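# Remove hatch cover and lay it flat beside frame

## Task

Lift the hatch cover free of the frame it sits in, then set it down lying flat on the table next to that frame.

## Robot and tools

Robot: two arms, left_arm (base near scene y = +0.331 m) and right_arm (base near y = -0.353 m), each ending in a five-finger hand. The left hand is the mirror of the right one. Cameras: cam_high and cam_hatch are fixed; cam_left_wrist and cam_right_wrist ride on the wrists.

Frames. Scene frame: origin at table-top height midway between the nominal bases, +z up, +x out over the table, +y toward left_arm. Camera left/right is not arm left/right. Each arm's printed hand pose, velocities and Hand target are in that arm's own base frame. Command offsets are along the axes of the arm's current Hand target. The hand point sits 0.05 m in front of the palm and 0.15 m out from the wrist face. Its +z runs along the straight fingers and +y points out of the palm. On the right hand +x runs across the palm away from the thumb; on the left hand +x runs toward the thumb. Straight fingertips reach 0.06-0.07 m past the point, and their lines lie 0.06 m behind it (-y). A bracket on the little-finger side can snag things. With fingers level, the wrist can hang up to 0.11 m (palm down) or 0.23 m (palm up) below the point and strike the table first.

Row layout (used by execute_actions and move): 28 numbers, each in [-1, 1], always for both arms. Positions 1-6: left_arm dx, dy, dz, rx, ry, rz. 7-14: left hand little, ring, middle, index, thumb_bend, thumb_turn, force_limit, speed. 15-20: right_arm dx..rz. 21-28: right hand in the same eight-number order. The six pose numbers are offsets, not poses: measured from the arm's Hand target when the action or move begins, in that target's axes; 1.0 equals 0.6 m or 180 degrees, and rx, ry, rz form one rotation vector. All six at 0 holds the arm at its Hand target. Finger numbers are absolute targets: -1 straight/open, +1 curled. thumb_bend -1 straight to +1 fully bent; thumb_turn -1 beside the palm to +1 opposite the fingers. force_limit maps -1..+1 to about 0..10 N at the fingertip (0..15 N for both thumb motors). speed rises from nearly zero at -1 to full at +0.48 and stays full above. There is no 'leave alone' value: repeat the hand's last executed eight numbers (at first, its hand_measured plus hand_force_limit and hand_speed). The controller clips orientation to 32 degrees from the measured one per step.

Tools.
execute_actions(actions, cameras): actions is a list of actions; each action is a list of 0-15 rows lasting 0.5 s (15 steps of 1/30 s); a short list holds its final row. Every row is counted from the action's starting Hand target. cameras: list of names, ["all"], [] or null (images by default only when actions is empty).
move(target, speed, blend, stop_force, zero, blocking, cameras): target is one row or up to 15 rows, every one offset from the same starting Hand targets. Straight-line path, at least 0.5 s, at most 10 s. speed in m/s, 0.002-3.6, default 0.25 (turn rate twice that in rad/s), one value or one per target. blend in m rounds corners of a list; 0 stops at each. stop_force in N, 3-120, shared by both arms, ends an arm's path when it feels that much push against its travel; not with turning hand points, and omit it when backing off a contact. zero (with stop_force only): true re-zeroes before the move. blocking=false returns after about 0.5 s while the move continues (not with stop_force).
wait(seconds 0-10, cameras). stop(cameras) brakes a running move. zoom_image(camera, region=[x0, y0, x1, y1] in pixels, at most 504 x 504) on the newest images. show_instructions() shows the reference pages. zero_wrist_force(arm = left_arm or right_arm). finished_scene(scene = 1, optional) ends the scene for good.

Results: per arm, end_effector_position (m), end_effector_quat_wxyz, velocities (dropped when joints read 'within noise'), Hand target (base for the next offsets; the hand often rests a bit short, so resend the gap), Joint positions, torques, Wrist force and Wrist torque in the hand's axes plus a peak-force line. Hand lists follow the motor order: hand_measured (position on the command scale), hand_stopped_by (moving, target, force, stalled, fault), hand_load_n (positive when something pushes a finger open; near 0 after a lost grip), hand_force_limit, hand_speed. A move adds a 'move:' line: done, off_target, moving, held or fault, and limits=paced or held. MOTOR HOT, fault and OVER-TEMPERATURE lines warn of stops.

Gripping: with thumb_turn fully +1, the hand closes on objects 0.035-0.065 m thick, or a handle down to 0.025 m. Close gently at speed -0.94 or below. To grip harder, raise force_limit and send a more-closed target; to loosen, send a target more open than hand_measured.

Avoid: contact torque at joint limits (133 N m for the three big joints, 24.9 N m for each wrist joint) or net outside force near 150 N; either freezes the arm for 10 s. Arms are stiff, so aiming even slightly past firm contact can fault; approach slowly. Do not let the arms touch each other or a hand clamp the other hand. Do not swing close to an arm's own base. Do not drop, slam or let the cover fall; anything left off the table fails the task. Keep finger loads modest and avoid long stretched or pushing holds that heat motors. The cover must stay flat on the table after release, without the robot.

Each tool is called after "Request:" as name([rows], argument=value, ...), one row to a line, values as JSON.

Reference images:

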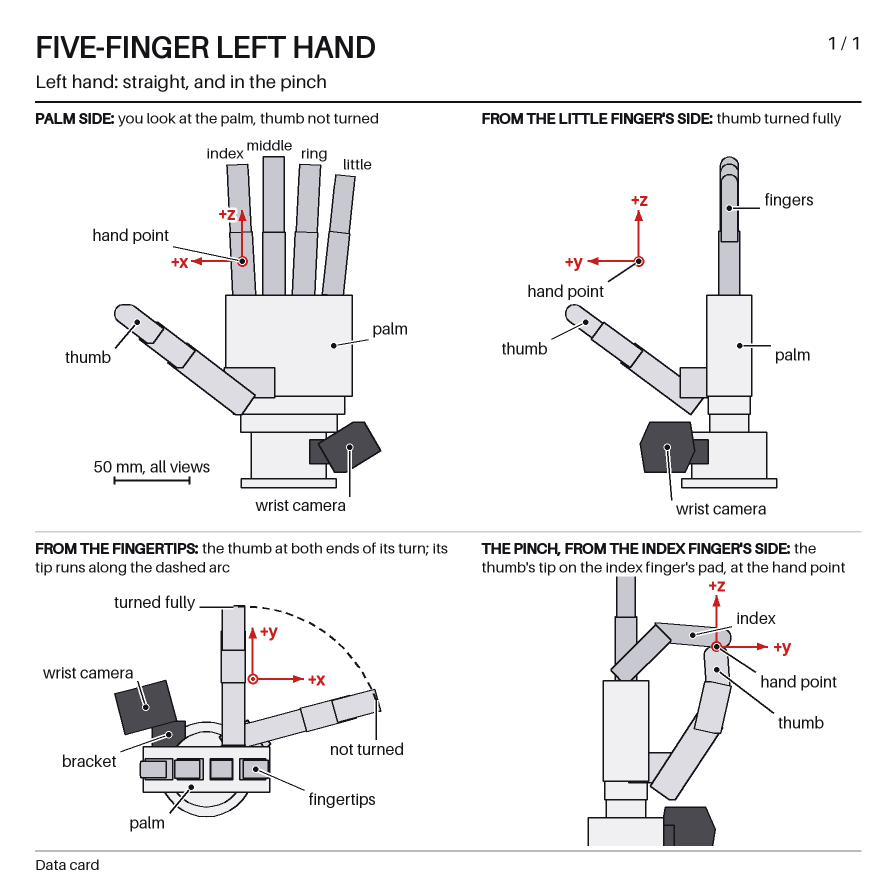

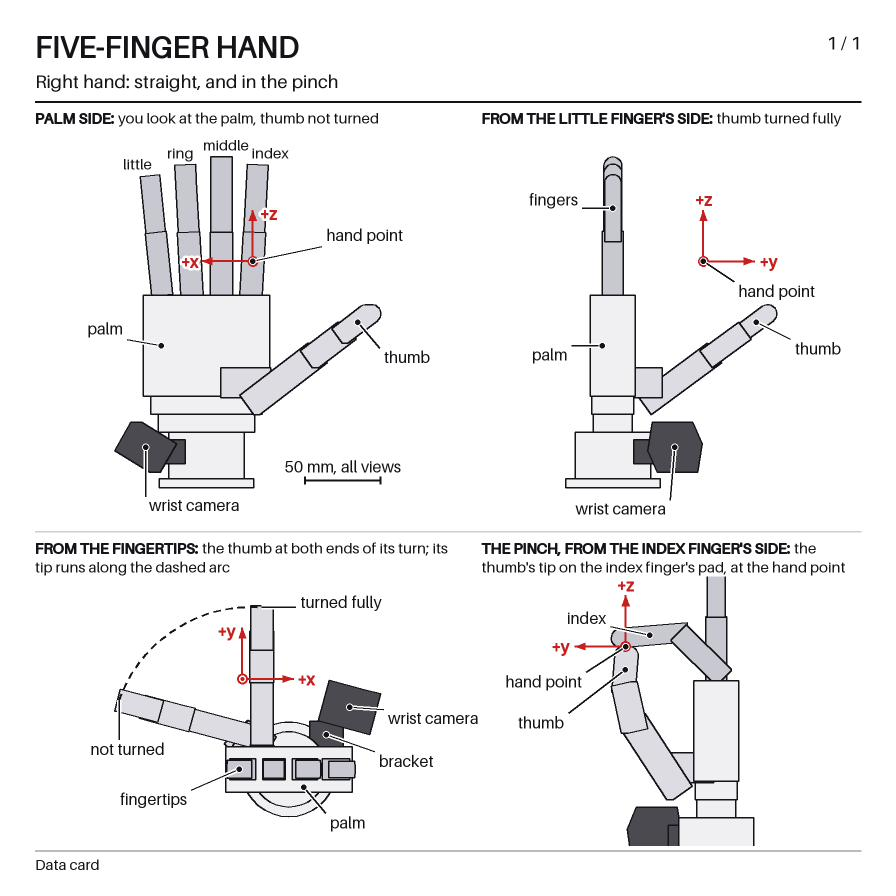

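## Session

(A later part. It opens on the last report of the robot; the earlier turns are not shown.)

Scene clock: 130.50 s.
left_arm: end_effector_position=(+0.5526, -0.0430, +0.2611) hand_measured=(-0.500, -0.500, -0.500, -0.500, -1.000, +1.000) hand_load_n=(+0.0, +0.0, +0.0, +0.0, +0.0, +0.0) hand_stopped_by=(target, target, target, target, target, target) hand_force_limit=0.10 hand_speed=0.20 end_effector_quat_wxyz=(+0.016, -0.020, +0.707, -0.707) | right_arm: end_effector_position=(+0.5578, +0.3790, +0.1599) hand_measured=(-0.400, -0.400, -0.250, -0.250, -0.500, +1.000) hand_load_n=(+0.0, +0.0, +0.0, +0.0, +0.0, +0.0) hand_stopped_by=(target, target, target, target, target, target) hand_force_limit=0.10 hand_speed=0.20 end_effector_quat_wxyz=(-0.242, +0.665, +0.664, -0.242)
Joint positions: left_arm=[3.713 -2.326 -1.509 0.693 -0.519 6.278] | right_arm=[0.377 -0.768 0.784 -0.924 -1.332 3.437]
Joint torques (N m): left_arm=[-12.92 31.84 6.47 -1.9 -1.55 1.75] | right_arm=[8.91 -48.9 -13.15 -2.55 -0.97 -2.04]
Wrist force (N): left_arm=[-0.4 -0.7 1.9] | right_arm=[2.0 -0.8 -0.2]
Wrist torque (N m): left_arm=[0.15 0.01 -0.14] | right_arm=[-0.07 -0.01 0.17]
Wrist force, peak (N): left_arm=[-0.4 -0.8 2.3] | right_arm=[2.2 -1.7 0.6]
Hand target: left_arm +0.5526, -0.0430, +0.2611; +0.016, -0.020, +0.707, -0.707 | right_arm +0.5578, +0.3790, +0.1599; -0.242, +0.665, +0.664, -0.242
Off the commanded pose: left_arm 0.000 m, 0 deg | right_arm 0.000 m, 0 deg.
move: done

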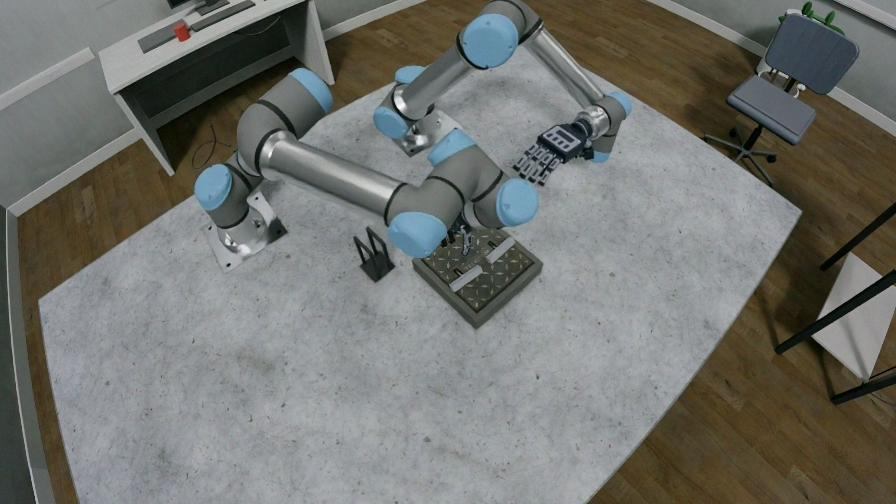

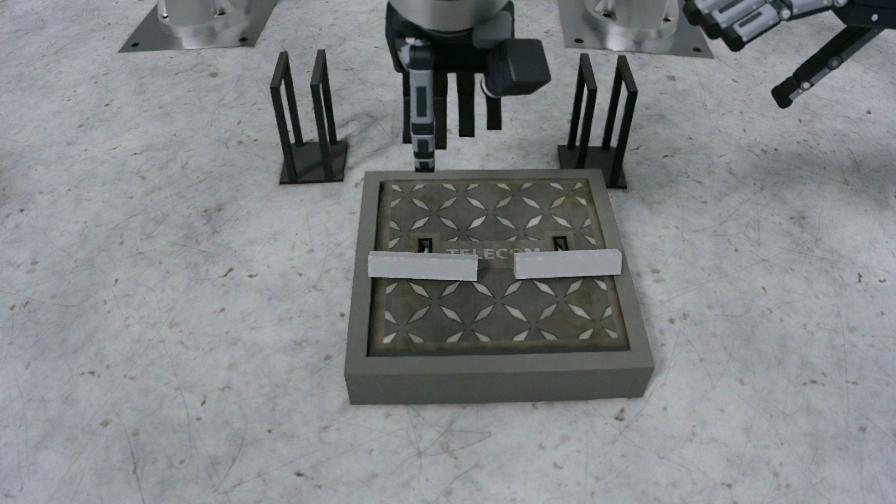

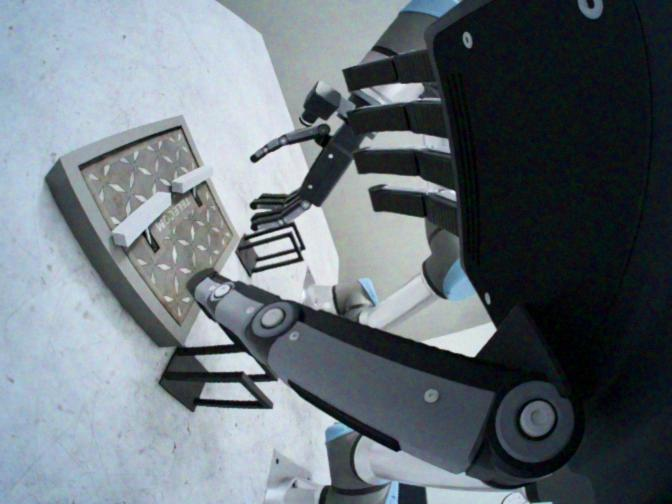

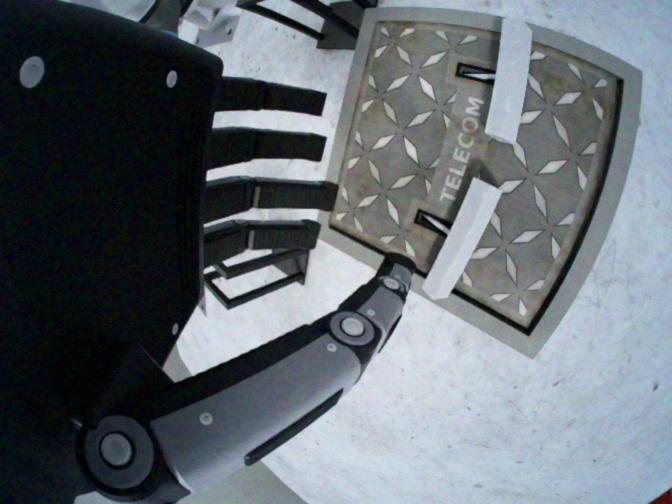

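Request:
move([
  [0,0,0,0,0,0,-0.5,-0.5,-0.5,-0.5,-1,1,0.1,0.2,-0.0017,0.0545,0.0673,0,0,0,-0.4,-0.4,-0.25,-0.25,-0.5,1,0.1,0.2],
  [0,0,0,0,0,0,-0.5,-0.5,-0.5,-0.5,-1,1,0.1,0.2,-0.0017,0.1228,0.0673,0,0,0,-0.4,-0.4,-0.25,-0.25,-0.5,1,0.1,0.2],
], cameras=["cam_hatch","cam_right_wrist","cam_left_wrist"], speed=0.06, stop_force=6)

Request:
zoom_image(camera="cam_right_wrist", region=[280, 120, 530, 370])

Request:
zoom_image(camera="cam_left_wrist", region=[80, 80, 330, 280])

Scene clock: 133.37 s.
left_arm: end_effector_position=(+0.5526, -0.0430, +0.2611) hand_measured=(-0.500, -0.500, -0.500, -0.500, -1.000, +1.000) hand_load_n=(+0.0, +0.0, +0.0, +0.0, +0.0, +0.0) hand_stopped_by=(target, target, target, target, target, target) hand_force_limit=0.10 hand_speed=0.20 end_effector_quat_wxyz=(+0.016, -0.020, +0.707, -0.707) | right_arm: end_effector_position=(+0.5882, +0.3780, +0.0816) hand_measured=(-0.400, -0.400, -0.250, -0.250, -0.500, +1.000) hand_load_n=(+0.0, -0.5, +0.0, +0.0, +0.0, +0.0) hand_stopped_by=(target, target, target, target, target, target) hand_force_limit=0.10 hand_speed=0.20 end_effector_quat_wxyz=(-0.242, +0.665, +0.664, -0.242)
Joint positions: left_arm=[3.713 -2.326 -1.509 0.693 -0.519 6.278] | right_arm=[0.362 -0.663 0.792 -1.034 -1.341 3.425]
Joint torques (N m): left_arm=[-13.95 31.92 6.02 -1.99 -1.58 1.69] | right_arm=[-9.08 -51.9 -28.01 0.81 -1.23 -2.08]
Wrist force (N): left_arm=[-0.5 -0.5 1.8] | right_arm=[2.0 -0.7 -0.3]
Wrist torque (N m): left_arm=[0.20 0.02 -0.15] | right_arm=[-0.03 0.01 0.16]
Wrist force, peak (N): left_arm=[-0.6 -0.8 2.0] | right_arm=[2.0 -1.2 -0.3]
Hand target: left_arm +0.5526, -0.0430, +0.2611; +0.016, -0.020, +0.707, -0.707 | right_arm +0.5882, +0.3780, +0.0816; -0.242, +0.665, +0.664, -0.242
Off the commanded pose: left_arm 0.000 m, 0 deg | right_arm 0.000 m, 0 deg.
move: done
Images, in order (width x height): cam_hatch 896x504, cam_left_wrist 672x504, cam_right_wrist 672x504.

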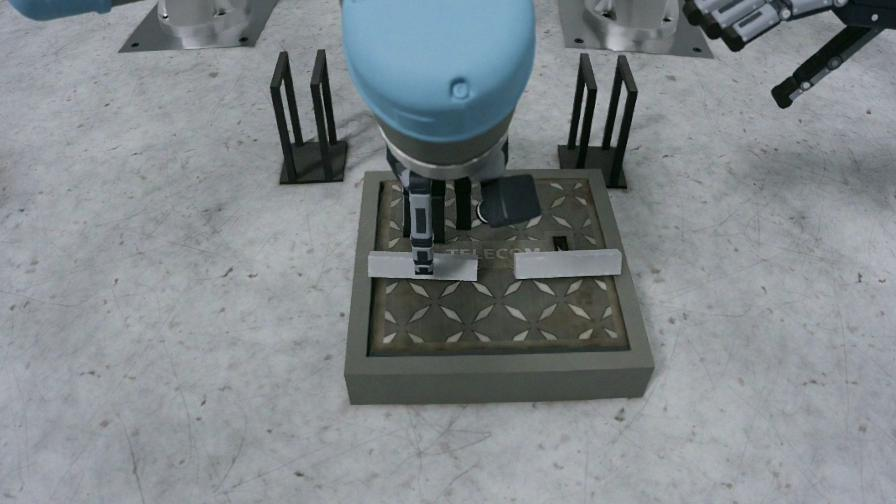

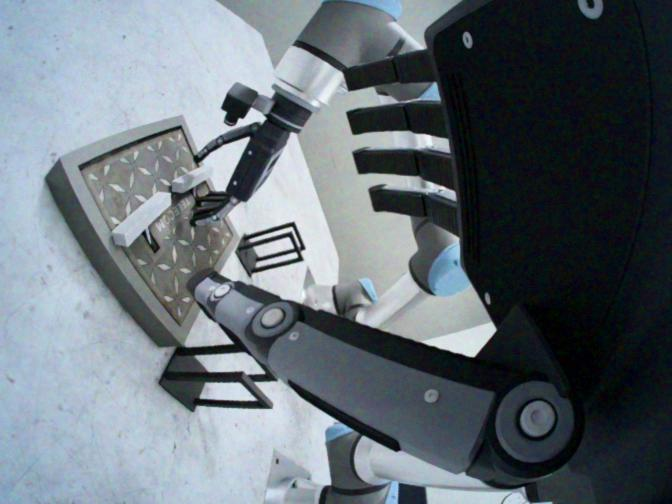

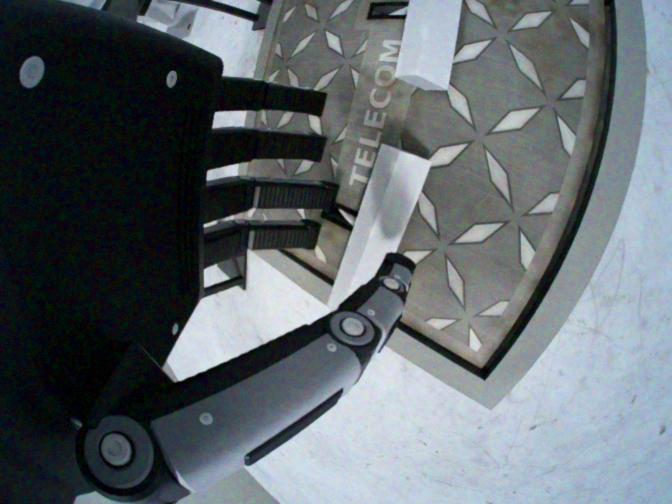

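Scaled by 2.016 from the camera's 672x504 image, which has a finer 960x720 frame.

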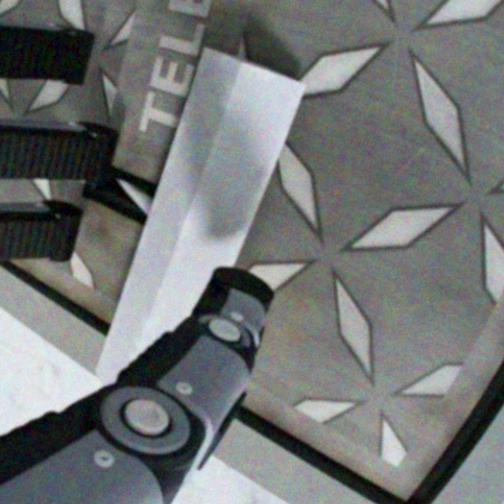

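Scaled by 2.016 from the camera's 672x504 image, which has a finer 960x720 frame.

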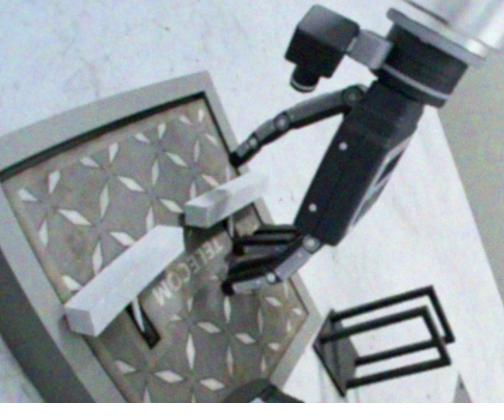

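Request:
move(target=[0,0,0,0,0,0,-0.5,-0.5,-0.5,-0.5,-1,1,0.1,0.2,0,0.0133,0,0,0,0,-0.4,-0.4,-0.25,-0.25,-0.5,1,0.1,0.2], cameras=["cam_right_wrist","cam_left_wrist"], speed=0.03, stop_force=4)

Request:
zoom_image(camera="cam_right_wrist", region=[280, 120, 530, 370])

Request:
zoom_image(camera="cam_left_wrist", region=[80, 110, 260, 270])

Scene clock: 134.87 s.
left_arm: end_effector_position=(+0.5526, -0.0430, +0.2611) hand_measured=(-0.500, -0.500, -0.500, -0.500, -1.000, +1.000) hand_load_n=(+0.0, +0.0, +0.0, -0.5, +0.0, +0.0) hand_stopped_by=(target, target, target, target, target, target) hand_force_limit=0.10 hand_speed=0.20 end_effector_quat_wxyz=(+0.016, -0.020, +0.707, -0.707) | right_arm: end_effector_position=(+0.5940, +0.3779, +0.0767) hand_measured=(-0.400, -0.400, -0.250, -0.250, -0.500, +1.000) hand_load_n=(+0.0, -0.5, +1.5, +0.0, +0.0, +0.0) hand_stopped_by=(target, target, target, target, target, target) hand_force_limit=0.10 hand_speed=0.20 end_effector_quat_wxyz=(-0.242, +0.665, +0.664, -0.242)
Joint positions: left_arm=[3.713 -2.326 -1.509 0.693 -0.519 6.278] | right_arm=[0.36 -0.644 0.769 -1.03 -1.343 3.422]
Joint torques (N m): left_arm=[-14.52 30.6 6.61 -2.26 -1.46 1.87] | right_arm=[-1.3 -63.92 -12.52 -3.38 -0.21 -0.44]
Wrist force (N): left_arm=[-0.4 -0.6 1.6] | right_arm=[2.2 -4.5 -1.5]
Wrist torque (N m): left_arm=[0.18 -0.01 -0.14] | right_arm=[0.05 0.04 0.08]
Wrist force, peak (N): left_arm=[-0.7 -0.6 2.1] | right_arm=[1.5 -5.9 -2.2]
Hand target: left_arm +0.5526, -0.0430, +0.2611; +0.016, -0.020, +0.707, -0.707 | right_arm +0.5940, +0.3779, +0.0767; -0.242, +0.665, +0.664, -0.242
Off the commanded pose: left_arm 0.000 m, 0 deg | right_arm 0.000 m, 0 deg.
move: contact (right_arm)
Images, in order (width x height): cam_left_wrist 672x504, cam_right_wrist 672x504.

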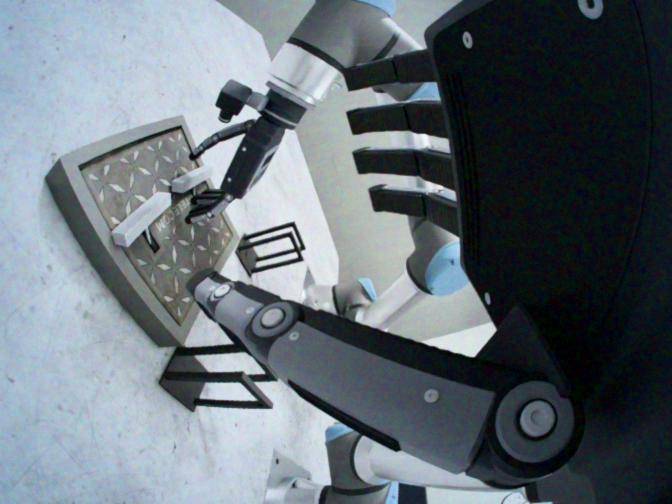

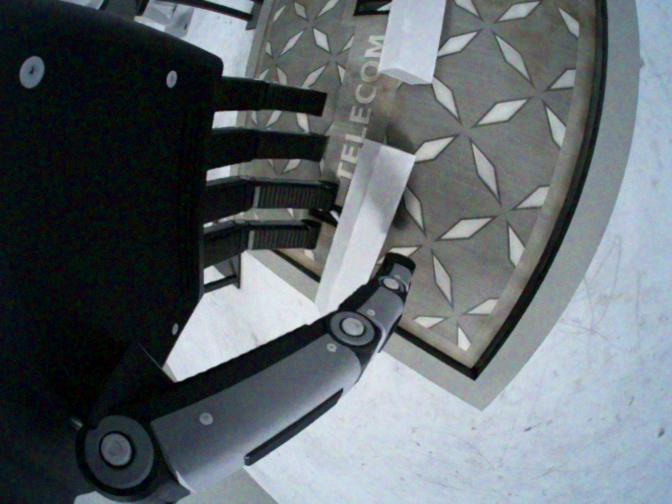

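Scaled by 2.016 from the camera's 672x504 image, which has a finer 960x720 frame.

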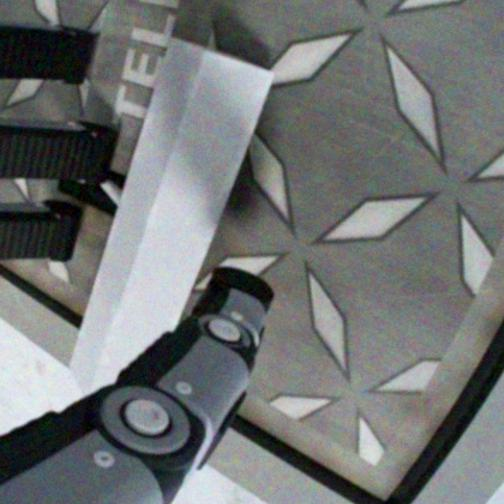

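Scaled by 2.800 from the camera's 672x504 image, which has a finer 960x720 frame.

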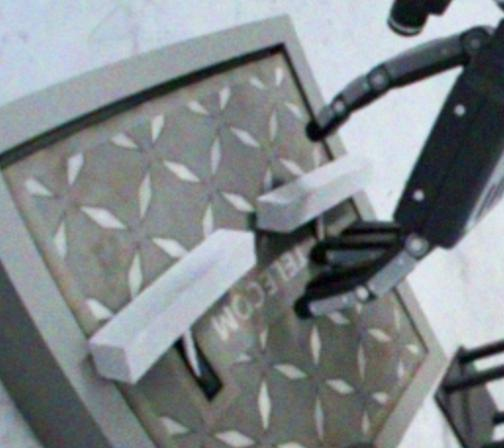

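Request:
move(target=[0,0,0,0,0,0,-0.5,-0.5,-0.5,-0.5,-1,1,0.1,0.2,0,-0.0016,-0.0019,0,0,0,-0.4,-0.4,-0.25,-0.25,-0.5,1,-0.4,-0.8], speed=0.03)

Request:
move(target=[0,0,0,0,0,0,-0.5,-0.5,-0.5,-0.5,-1,1,0.1,0.2,0,0,0,0,0,0,-0.4,-0.4,0.2,0.2,-0.1,1,-0.4,-0.85], cameras=["cam_right_wrist","cam_left_wrist"])

Request:
zoom_image(camera="cam_right_wrist", region=[280, 120, 530, 370])

Request:
zoom_image(camera="cam_left_wrist", region=[80, 110, 260, 270])

Scene clock: 135.73 s.
left_arm: end_effector_position=(+0.5526, -0.0430, +0.2611) hand_measured=(-0.500, -0.500, -0.500, -0.500, -1.000, +1.000) hand_load_n=(+0.0, +0.0, +0.0, +0.0, +0.0, +0.0) hand_stopped_by=(target, target, target, target, target, target) hand_force_limit=0.10 hand_speed=0.20 end_effector_quat_wxyz=(+0.016, -0.020, +0.707, -0.707) | right_arm: end_effector_position=(+0.5940, +0.3779, +0.0781) hand_measured=(-0.400, -0.400, -0.250, -0.250, -0.500, +1.000) hand_load_n=(+0.0, +0.0, +0.0, +0.0, +0.5, +0.0) hand_stopped_by=(target, target, target, target, target, target) hand_force_limit=-0.40 hand_speed=-0.80 end_effector_quat_wxyz=(-0.242, +0.665, +0.664, -0.242)
Joint positions: left_arm=[3.713 -2.326 -1.509 0.693 -0.519 6.278] | right_arm=[0.36 -0.644 0.766 -1.026 -1.343 3.422]
Joint torques (N m): left_arm=[-15.15 30.83 6.66 -2.07 -1.49 1.83] | right_arm=[6.64 -65.49 -28.66 0.59 0.55 0.99]
Wrist force (N): left_arm=[-0.3 -0.9 1.8] | right_arm=[1.8 -0.4 -0.3]
Wrist torque (N m): left_arm=[0.12 -0.01 -0.13] | right_arm=[0.02 0.04 0.16]
Wrist force, peak (N): left_arm=[-0.5 -1.0 1.9] | right_arm=[2.6 -4.4 -1.7]
Hand target: left_arm +0.5526, -0.0430, +0.2611; +0.016, -0.020, +0.707, -0.707 | right_arm +0.5940, +0.3779, +0.0782; -0.242, +0.665, +0.664, -0.242
Off the commanded pose: left_arm 0.000 m, 0 deg | right_arm 0.000 m, 0 deg.
move: done

Scene clock: 137.87 s.
left_arm: end_effector_position=(+0.5526, -0.0430, +0.2611) hand_measured=(-0.500, -0.500, -0.500, -0.500, -1.000, +1.000) hand_load_n=(+0.0, -0.5, -0.5, +0.0, +0.0, +0.0) hand_stopped_by=(target, target, target, target, target, target) hand_force_limit=0.10 hand_speed=0.20 end_effector_quat_wxyz=(+0.016, -0.020, +0.707, -0.707) | right_arm: end_effector_position=(+0.5940, +0.3779, +0.0782) hand_measured=(-0.400, -0.400, +0.200, +0.200, -0.100, +1.000) hand_load_n=(+0.5, +0.5, +0.0, +0.0, +0.0, +0.0) hand_stopped_by=(target, target, target, target, target, target) hand_force_limit=-0.40 hand_speed=-0.85 end_effector_quat_wxyz=(-0.242, +0.665, +0.664, -0.242)
Joint positions: left_arm=[3.713 -2.326 -1.509 0.693 -0.519 6.278] | right_arm=[0.36 -0.644 0.766 -1.026 -1.343 3.422]
Joint torques (N m): left_arm=[-14.6 32.06 6.66 -2.15 -1.54 1.88] | right_arm=[8.08 -63.72 -27.83 -1.85 0.58 0.99]
Wrist force (N): left_arm=[-0.3 -0.8 1.6] | right_arm=[2.2 -0.7 -0.3]
Wrist torque (N m): left_arm=[0.16 -0.02 -0.13] | right_arm=[-0.03 -0.01 0.17]
Wrist force, peak (N): left_arm=[-0.9 -0.9 1.9] | right_arm=[2.4 -0.5 -0.2]
Hand target: left_arm +0.5526, -0.0430, +0.2611; +0.016, -0.020, +0.707, -0.707 | right_arm +0.5940, +0.3779, +0.0782; -0.242, +0.665, +0.664, -0.242
Off the commanded pose: left_arm 0.000 m, 0 deg | right_arm 0.000 m, 0 deg.
move: done
Images, in order (width x height): cam_left_wrist 672x504, cam_right_wrist 672x504.

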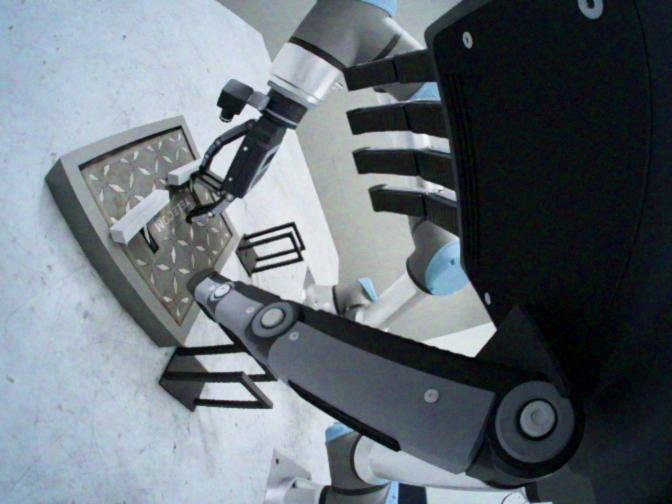

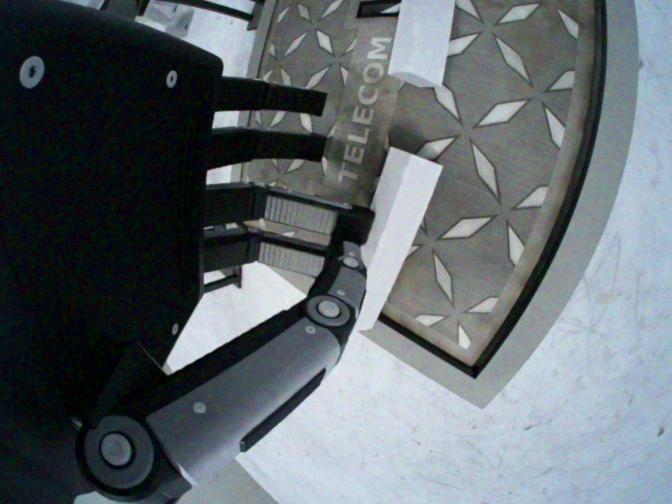

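Scaled by 2.016 from the camera's 672x504 image, which has a finer 960x720 frame.

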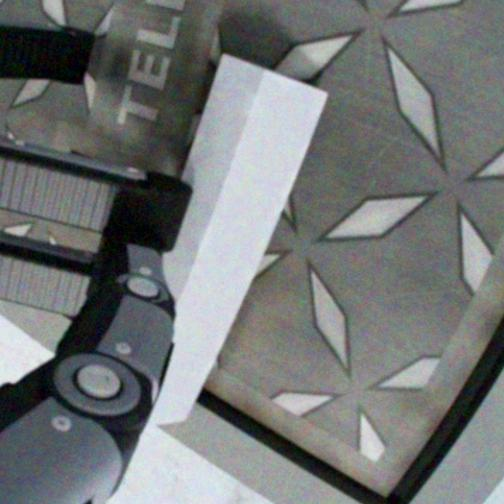

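Scaled by 2.800 from the camera's 672x504 image, which has a finer 960x720 frame.

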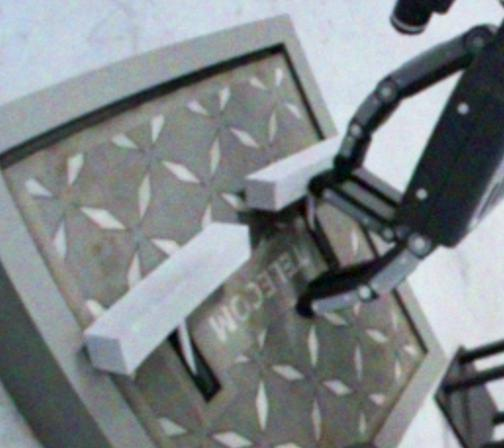

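Request:
move(target=[0,0,0,0,0,0,-0.5,-0.5,-0.5,-0.5,-1,1,0.1,0.2,0,0,0,0,0,0,-0.4,-0.4,0,0,-0.65,1,-0.4,-0.4])

Request:
move(target=[0,0,0,0,0,0,-0.5,-0.5,-0.5,-0.5,-1,1,0.1,0.2,0,0.013,0.0077,0,0,0,-0.4,-0.4,0,0,-0.65,1,-0.4,-0.4], cameras=["cam_right_wrist","cam_left_wrist"], speed=0.02, stop_force=3)

Request:
zoom_image(camera="cam_right_wrist", region=[280, 120, 530, 370])

Request:
zoom_image(camera="cam_left_wrist", region=[80, 110, 260, 270])

Scene clock: 139.73 s.
left_arm: end_effector_position=(+0.5526, -0.0430, +0.2611) hand_measured=(-0.500, -0.500, -0.500, -0.500, -1.000, +1.000) hand_load_n=(+0.0, +0.0, +0.0, +0.0, +0.0, +0.0) hand_stopped_by=(target, target, target, target, target, target) hand_force_limit=0.10 hand_speed=0.20 end_effector_quat_wxyz=(+0.016, -0.020, +0.707, -0.707) | right_arm: end_effector_position=(+0.5941, +0.3780, +0.0782) hand_measured=(-0.400, -0.400, +0.000, +0.000, -0.650, +1.000) hand_load_n=(+0.0, +0.0, +0.0, +0.0, +0.0, +0.0) hand_stopped_by=(target, target, target, target, target, target) hand_force_limit=-0.40 hand_speed=-0.40 end_effector_quat_wxyz=(-0.242, +0.665, +0.664, -0.242)
Joint positions: left_arm=[3.713 -2.326 -1.509 0.693 -0.519 6.278] | right_arm=[0.36 -0.644 0.766 -1.026 -1.343 3.422]
Joint torques (N m): left_arm=[-13.85 31.67 6.99 -1.99 -1.59 1.71] | right_arm=[7.29 -52.82 -15.41 -1.67 0.65 1.06]
Wrist force (N): left_arm=[-0.3 -0.7 1.6] | right_arm=[2.1 -0.6 0.0]
Wrist torque (N m): left_arm=[0.17 -0.01 -0.14] | right_arm=[-0.03 -0.02 0.17]
Wrist force, peak (N): left_arm=[-0.7 -0.6 2.0] | right_arm=[2.0 -4.9 -4.5]
Hand target: left_arm +0.5526, -0.0430, +0.2611; +0.016, -0.020, +0.707, -0.707 | right_arm +0.5940, +0.3779, +0.0782; -0.242, +0.665, +0.664, -0.242
Off the commanded pose: left_arm 0.000 m, 0 deg | right_arm 0.000 m, 0 deg.
move: done

Scene clock: 141.37 s.
left_arm: end_effector_position=(+0.5526, -0.0430, +0.2611) hand_measured=(-0.500, -0.500, -0.500, -0.500, -1.000, +1.000) hand_load_n=(+0.0, +0.0, +0.0, +0.0, +0.0, +0.0) hand_stopped_by=(target, target, target, target, target, target) hand_force_limit=0.10 hand_speed=0.20 end_effector_quat_wxyz=(+0.016, -0.020, +0.707, -0.707) | right_arm: end_effector_position=(+0.5963, +0.3780, +0.0716) hand_measured=(-0.400, -0.400, +0.000, +0.000, -0.650, +1.000) hand_load_n=(+0.0, +1.0, +0.0, +0.0, +0.0, +0.0) hand_stopped_by=(target, target, target, target, target, target) hand_force_limit=-0.40 hand_speed=-0.40 end_effector_quat_wxyz=(-0.242, +0.665, +0.664, -0.242)
Joint positions: left_arm=[3.713 -2.326 -1.509 0.693 -0.519 6.278] | right_arm=[0.359 -0.635 0.765 -1.034 -1.344 3.422]
Joint torques (N m): left_arm=[-14.52 31.12 5.95 -1.97 -1.39 1.91] | right_arm=[8.57 -64.89 -12.45 0.52 0.5 1.42]
Wrist force (N): left_arm=[-0.3 -0.8 1.6] | right_arm=[2.5 -2.2 -1.1]
Wrist torque (N m): left_arm=[0.14 0.00 -0.13] | right_arm=[0.02 0.01 0.12]
Wrist force, peak (N): left_arm=[-0.5 -0.6 2.1] | right_arm=[1.5 -12.0 -10.0]
Hand target: left_arm +0.5526, -0.0430, +0.2611; +0.016, -0.020, +0.707, -0.707 | right_arm +0.5963, +0.3780, +0.0716; -0.242, +0.665, +0.664, -0.242 (not the last commanded pose)
Off the commanded pose: left_arm 0.000 m, 0 deg | right_arm 0.002 m, 0 deg.
move: contact (right_arm)
Images, in order (width x height): cam_left_wrist 672x504, cam_right_wrist 672x504.

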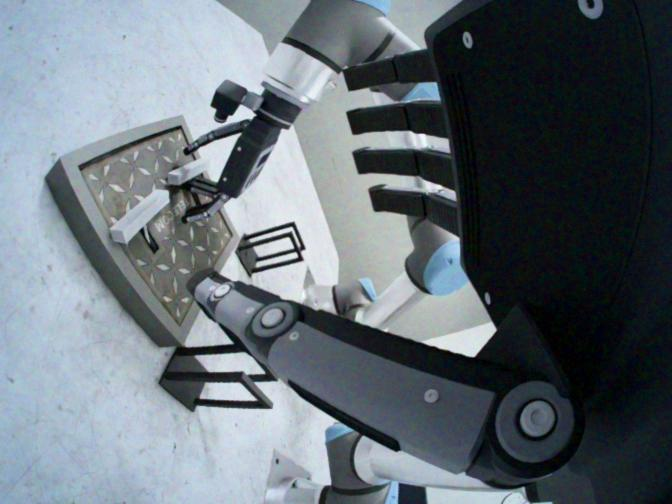

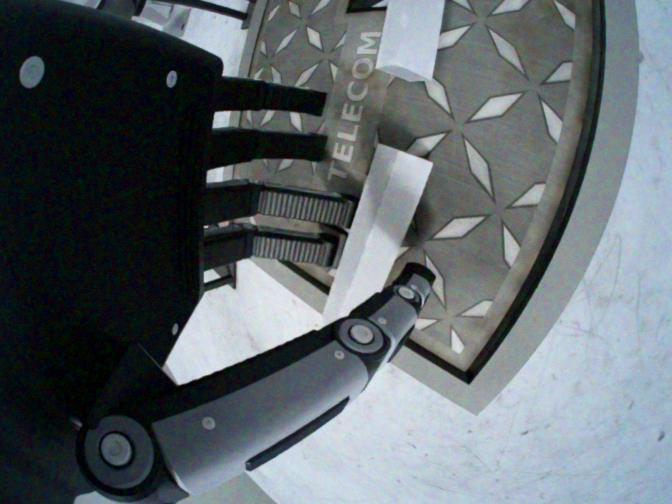

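Scaled by 2.016 from the camera's 672x504 image, which has a finer 960x720 frame.

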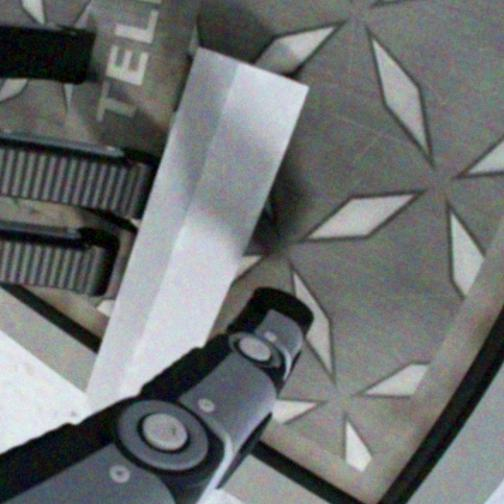

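Scaled by 2.800 from the camera's 672x504 image, which has a finer 960x720 frame.

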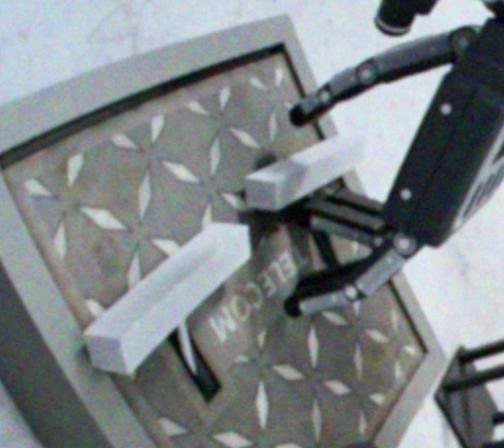

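Request:
move(target=[0,0,0,0,0,0,-0.5,-0.5,-0.5,-0.5,-1,1,0.1,0.2,0,0,0,0,0,0,-1,-1,0,0,-0.65,1,-0.4,-0.1])

Request:
move(target=[0,0,0,0,0,0,-0.5,-0.5,-0.5,-0.5,-1,1,0.1,0.2,0,0.0065,0.006,0,0,0,-1,-1,0,0,-0.65,1,-0.4,-0.4], speed=0.015, stop_force=3)

Request:
move(target=[0,0,0,0,0,0,-0.5,-0.5,-0.5,-0.5,-1,1,0.1,0.2,0,0,0,0,0,0,-1,-1,0.4,0.4,-0.15,1,-0.4,-0.9], cameras=["cam_right_wrist","cam_left_wrist"])

Request:
zoom_image(camera="cam_right_wrist", region=[280, 120, 530, 370])

Request:
zoom_image(camera="cam_left_wrist", region=[80, 110, 260, 270])

Scene clock: 142.17 s.
left_arm: end_effector_position=(+0.5526, -0.0430, +0.2611) hand_measured=(-0.500, -0.500, -0.500, -0.500, -1.000, +1.000) hand_load_n=(+0.0, +0.0, +0.0, +0.0, -0.5, +0.0) hand_stopped_by=(target, target, target, target, target, target) hand_force_limit=0.10 hand_speed=0.20 end_effector_quat_wxyz=(+0.016, -0.020, +0.707, -0.707) | right_arm: end_effector_position=(+0.5963, +0.3780, +0.0716) hand_measured=(-1.000, -1.000, +0.000, +0.000, -0.650, +1.000) hand_load_n=(+0.0, +0.0, +0.0, +0.0, +0.0, +0.0) hand_stopped_by=(target, target, target, target, target, target) hand_force_limit=-0.40 hand_speed=-0.10 end_effector_quat_wxyz=(-0.242, +0.665, +0.664, -0.242)
Joint positions: left_arm=[3.713 -2.326 -1.509 0.693 -0.519 6.278] | right_arm=[0.359 -0.635 0.765 -1.034 -1.344 3.422]
Joint torques (N m): left_arm=[-14.37 30.69 6.36 -1.91 -1.35 2] | right_arm=[8.69 -64.92 -14.58 0.5 0.51 1.38]
Wrist force (N): left_arm=[-0.6 -0.5 1.6] | right_arm=[2.2 -0.7 -0.3]
Wrist torque (N m): left_arm=[0.20 0.02 -0.16] | right_arm=[-0.03 -0.03 0.18]
Wrist force, peak (N): left_arm=[-0.4 -0.8 1.9] | right_arm=[2.6 -2.5 -1.3]
Hand target: left_arm +0.5526, -0.0430, +0.2611; +0.016, -0.020, +0.707, -0.707 | right_arm +0.5963, +0.3780, +0.0716; -0.242, +0.665, +0.664, -0.242
Off the commanded pose: left_arm 0.000 m, 0 deg | right_arm 0.000 m, 0 deg.
move: done

Scene clock: 143.50 s.
left_arm: end_effector_position=(+0.5526, -0.0430, +0.2611) hand_measured=(-0.500, -0.500, -0.500, -0.500, -1.000, +1.000) hand_load_n=(+0.0, +0.0, +0.0, +0.0, +0.0, +0.0) hand_stopped_by=(target, target, target, target, target, target) hand_force_limit=0.10 hand_speed=0.20 end_effector_quat_wxyz=(+0.016, -0.020, +0.707, -0.707) | right_arm: end_effector_position=(+0.5966, +0.3780, +0.0691) hand_measured=(-1.000, -1.000, +0.000, +0.000, -0.650, +1.000) hand_load_n=(+0.0, +0.0, -0.5, +0.0, +0.0, +0.0) hand_stopped_by=(target, target, target, target, target, target) hand_force_limit=-0.40 hand_speed=-0.40 end_effector_quat_wxyz=(-0.242, +0.665, +0.664, -0.242)
Joint positions: left_arm=[3.713 -2.326 -1.509 0.693 -0.519 6.278] | right_arm=[0.359 -0.633 0.768 -1.039 -1.344 3.422]
Joint torques (N m): left_arm=[-15.09 31.4 7.68 -2.1 -1.39 1.7] | right_arm=[-2.85 -63.99 -27.55 0.29 0.96 -0.5]
Wrist force (N): left_arm=[-0.6 -0.7 1.7] | right_arm=[2.0 -3.5 -2.0]
Wrist torque (N m): left_arm=[0.16 0.03 -0.16] | right_arm=[0.01 0.02 0.11]
Wrist force, peak (N): left_arm=[-0.9 -0.8 2.0] | right_arm=[1.8 -11.3 -5.9]
Hand target: left_arm +0.5526, -0.0430, +0.2611; +0.016, -0.020, +0.707, -0.707 | right_arm +0.5966, +0.3781, +0.0691; -0.242, +0.665, +0.664, -0.242 (not the last commanded pose)
Off the commanded pose: left_arm 0.000 m, 0 deg | right_arm 0.003 m, 0 deg.
move: contact (right_arm)

Scene clock: 145.20 s.
left_arm: end_effector_position=(+0.5526, -0.0430, +0.2611) hand_measured=(-0.500, -0.500, -0.500, -0.500, -1.000, +1.000) hand_load_n=(+0.0, +0.0, +0.0, +0.0, +0.0, +0.0) hand_stopped_by=(target, target, target, target, target, target) hand_force_limit=0.10 hand_speed=0.20 end_effector_quat_wxyz=(+0.016, -0.020, +0.707, -0.707) | right_arm: end_effector_position=(+0.5966, +0.3780, +0.0691) hand_measured=(-1.000, -1.000, +0.240, +0.400, -0.520, +1.000) hand_load_n=(+0.0, +0.0, +5.0, +0.0, +4.5, +0.5) hand_stopped_by=(target, target, force, target, force, target) hand_force_limit=-0.40 hand_speed=-0.90 end_effector_quat_wxyz=(-0.242, +0.665, +0.664, -0.242)
Joint positions: left_arm=[3.713 -2.326 -1.509 0.693 -0.519 6.278] | right_arm=[0.359 -0.633 0.768 -1.039 -1.344 3.422]
Joint torques (N m): left_arm=[-15.18 31.59 6.41 -2.07 -1.55 1.95] | right_arm=[0.36 -63.96 -27.65 -0.74 0.9 1.26]
Wrist force (N): left_arm=[-0.6 -0.6 1.5] | right_arm=[2.1 0.0 0.6]
Wrist torque (N m): left_arm=[0.18 0.02 -0.16] | right_arm=[0.00 -0.05 0.20]
Wrist force, peak (N): left_arm=[-0.7 -0.9 1.9] | right_arm=[2.1 -3.7 -2.0]
Hand target: left_arm +0.5526, -0.0430, +0.2611; +0.016, -0.020, +0.707, -0.707 | right_arm +0.5966, +0.3781, +0.0691; -0.242, +0.665, +0.664, -0.242
Off the commanded pose: left_arm 0.000 m, 0 deg | right_arm 0.000 m, 0 deg.
move: done
Images, in order (width x height): cam_left_wrist 672x504, cam_right_wrist 672x504.

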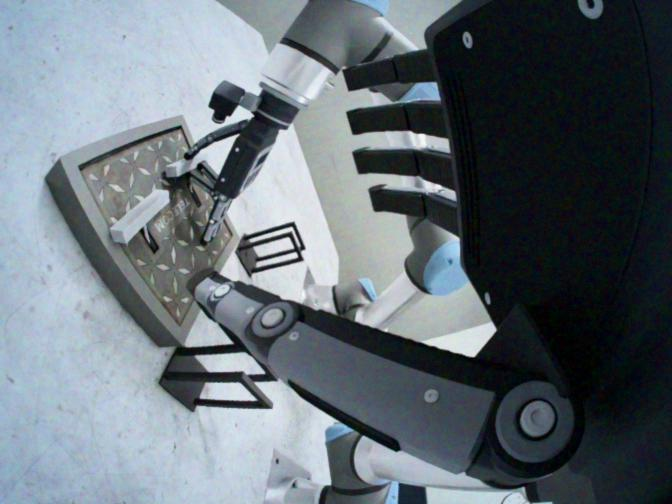

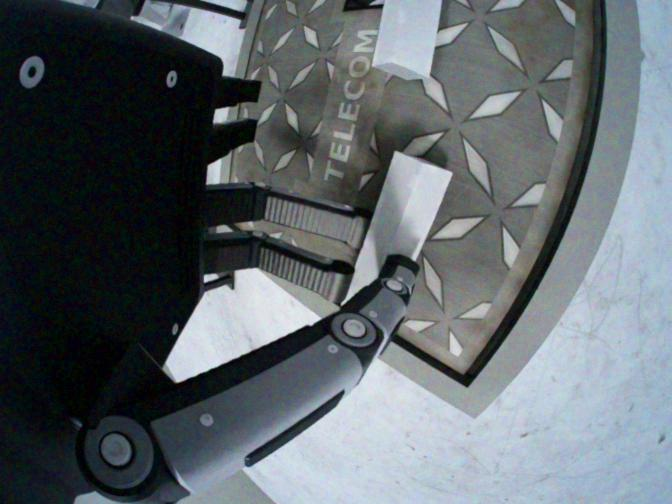

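Scaled by 2.016 from the camera's 672x504 image, which has a finer 960x720 frame.

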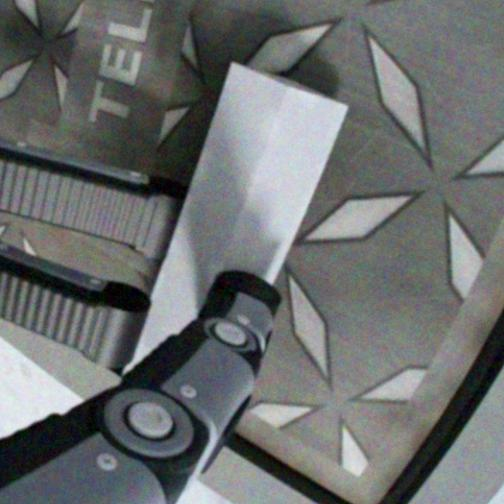

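Scaled by 2.800 from the camera's 672x504 image, which has a finer 960x720 frame.

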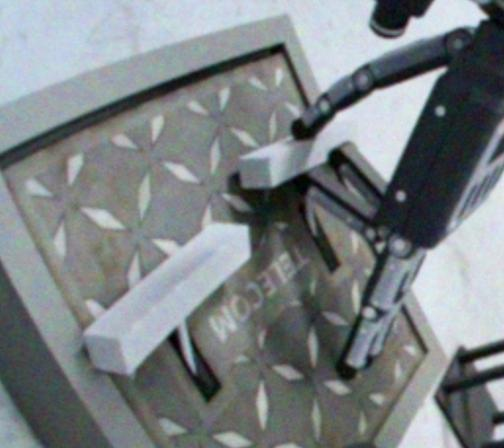

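Request:
move(target=[0,0,0,0,0,0,-0.5,-0.5,-0.5,-0.5,-1,1,0.1,0.2,0,-0.0145,-0.0075,0,0,0,-1,-1,0.4,0.42,-0.15,1,-0.4,-0.9], cameras=["cam_right_wrist","cam_left_wrist"], speed=0.02)

Request:
zoom_image(camera="cam_right_wrist", region=[280, 120, 530, 370])

Request:
zoom_image(camera="cam_left_wrist", region=[80, 110, 260, 270])

Scene clock: 146.20 s.
left_arm: end_effector_position=(+0.5526, -0.0430, +0.2611) hand_measured=(-0.500, -0.500, -0.500, -0.500, -1.000, +1.000) hand_load_n=(+0.0, +0.0, +0.0, +0.0, -0.5, +0.0) hand_stopped_by=(target, target, target, target, target, target) hand_force_limit=0.10 hand_speed=0.20 end_effector_quat_wxyz=(+0.016, -0.020, +0.707, -0.707) | right_arm: end_effector_position=(+0.5928, +0.3781, +0.0781) hand_measured=(-1.000, -1.000, +0.240, +0.420, -0.520, +1.000) hand_load_n=(+0.0, +0.0, +6.5, +0.0, +5.0, +0.0) hand_stopped_by=(target, target, force, target, force, target) hand_force_limit=-0.40 hand_speed=-0.90 end_effector_quat_wxyz=(-0.242, +0.665, +0.664, -0.242)
Joint positions: left_arm=[3.713 -2.326 -1.509 0.693 -0.519 6.278] | right_arm=[0.36 -0.648 0.773 -1.029 -1.343 3.423]
Joint torques (N m): left_arm=[-14.68 31.51 7.23 -1.83 -1.23 1.72] | right_arm=[10.02 -66.36 -13.78 0.63 2.21 2.16]
Wrist force (N): left_arm=[-0.6 -0.5 1.4] | right_arm=[1.3 1.0 1.7]
Wrist torque (N m): left_arm=[0.22 0.01 -0.15] | right_arm=[0.00 -0.08 0.10]
Wrist force, peak (N): left_arm=[-0.4 -0.9 1.9] | right_arm=[1.8 0.9 1.6]
Hand target: left_arm +0.5526, -0.0430, +0.2611; +0.016, -0.020, +0.707, -0.707 | right_arm +0.5928, +0.3781, +0.0782; -0.242, +0.665, +0.664, -0.242
Off the commanded pose: left_arm 0.000 m, 0 deg | right_arm 0.000 m, 0 deg.
move: done
Images, in order (width x height): cam_left_wrist 672x504, cam_right_wrist 672x504.

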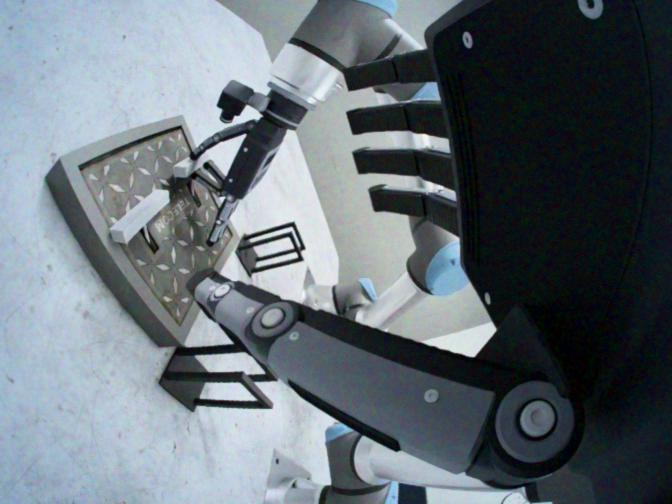

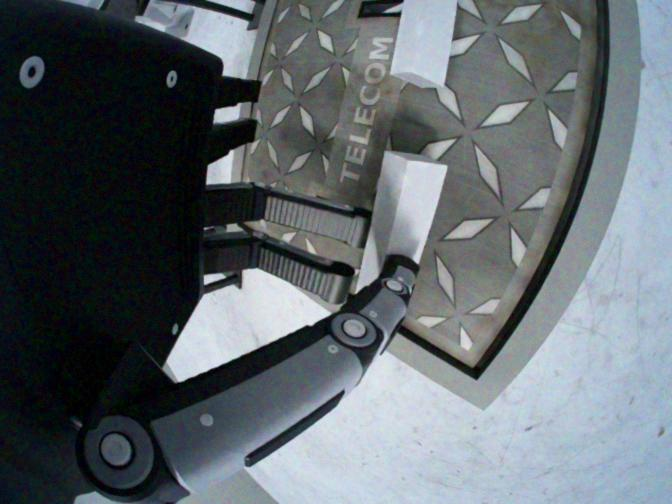

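Scaled by 2.016 from the camera's 672x504 image, which has a finer 960x720 frame.

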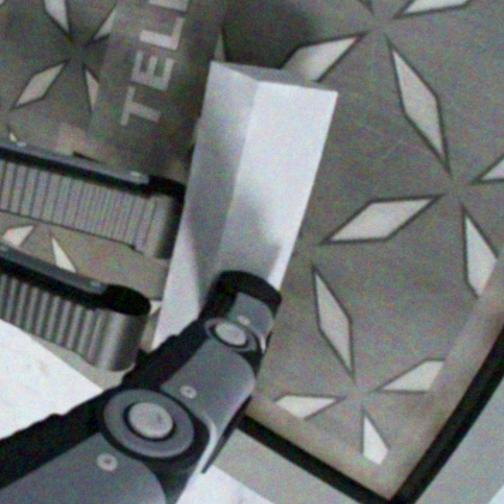

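Scaled by 2.800 from the camera's 672x504 image, which has a finer 960x720 frame.

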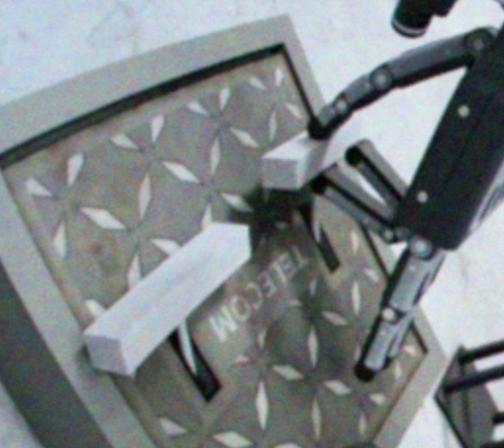

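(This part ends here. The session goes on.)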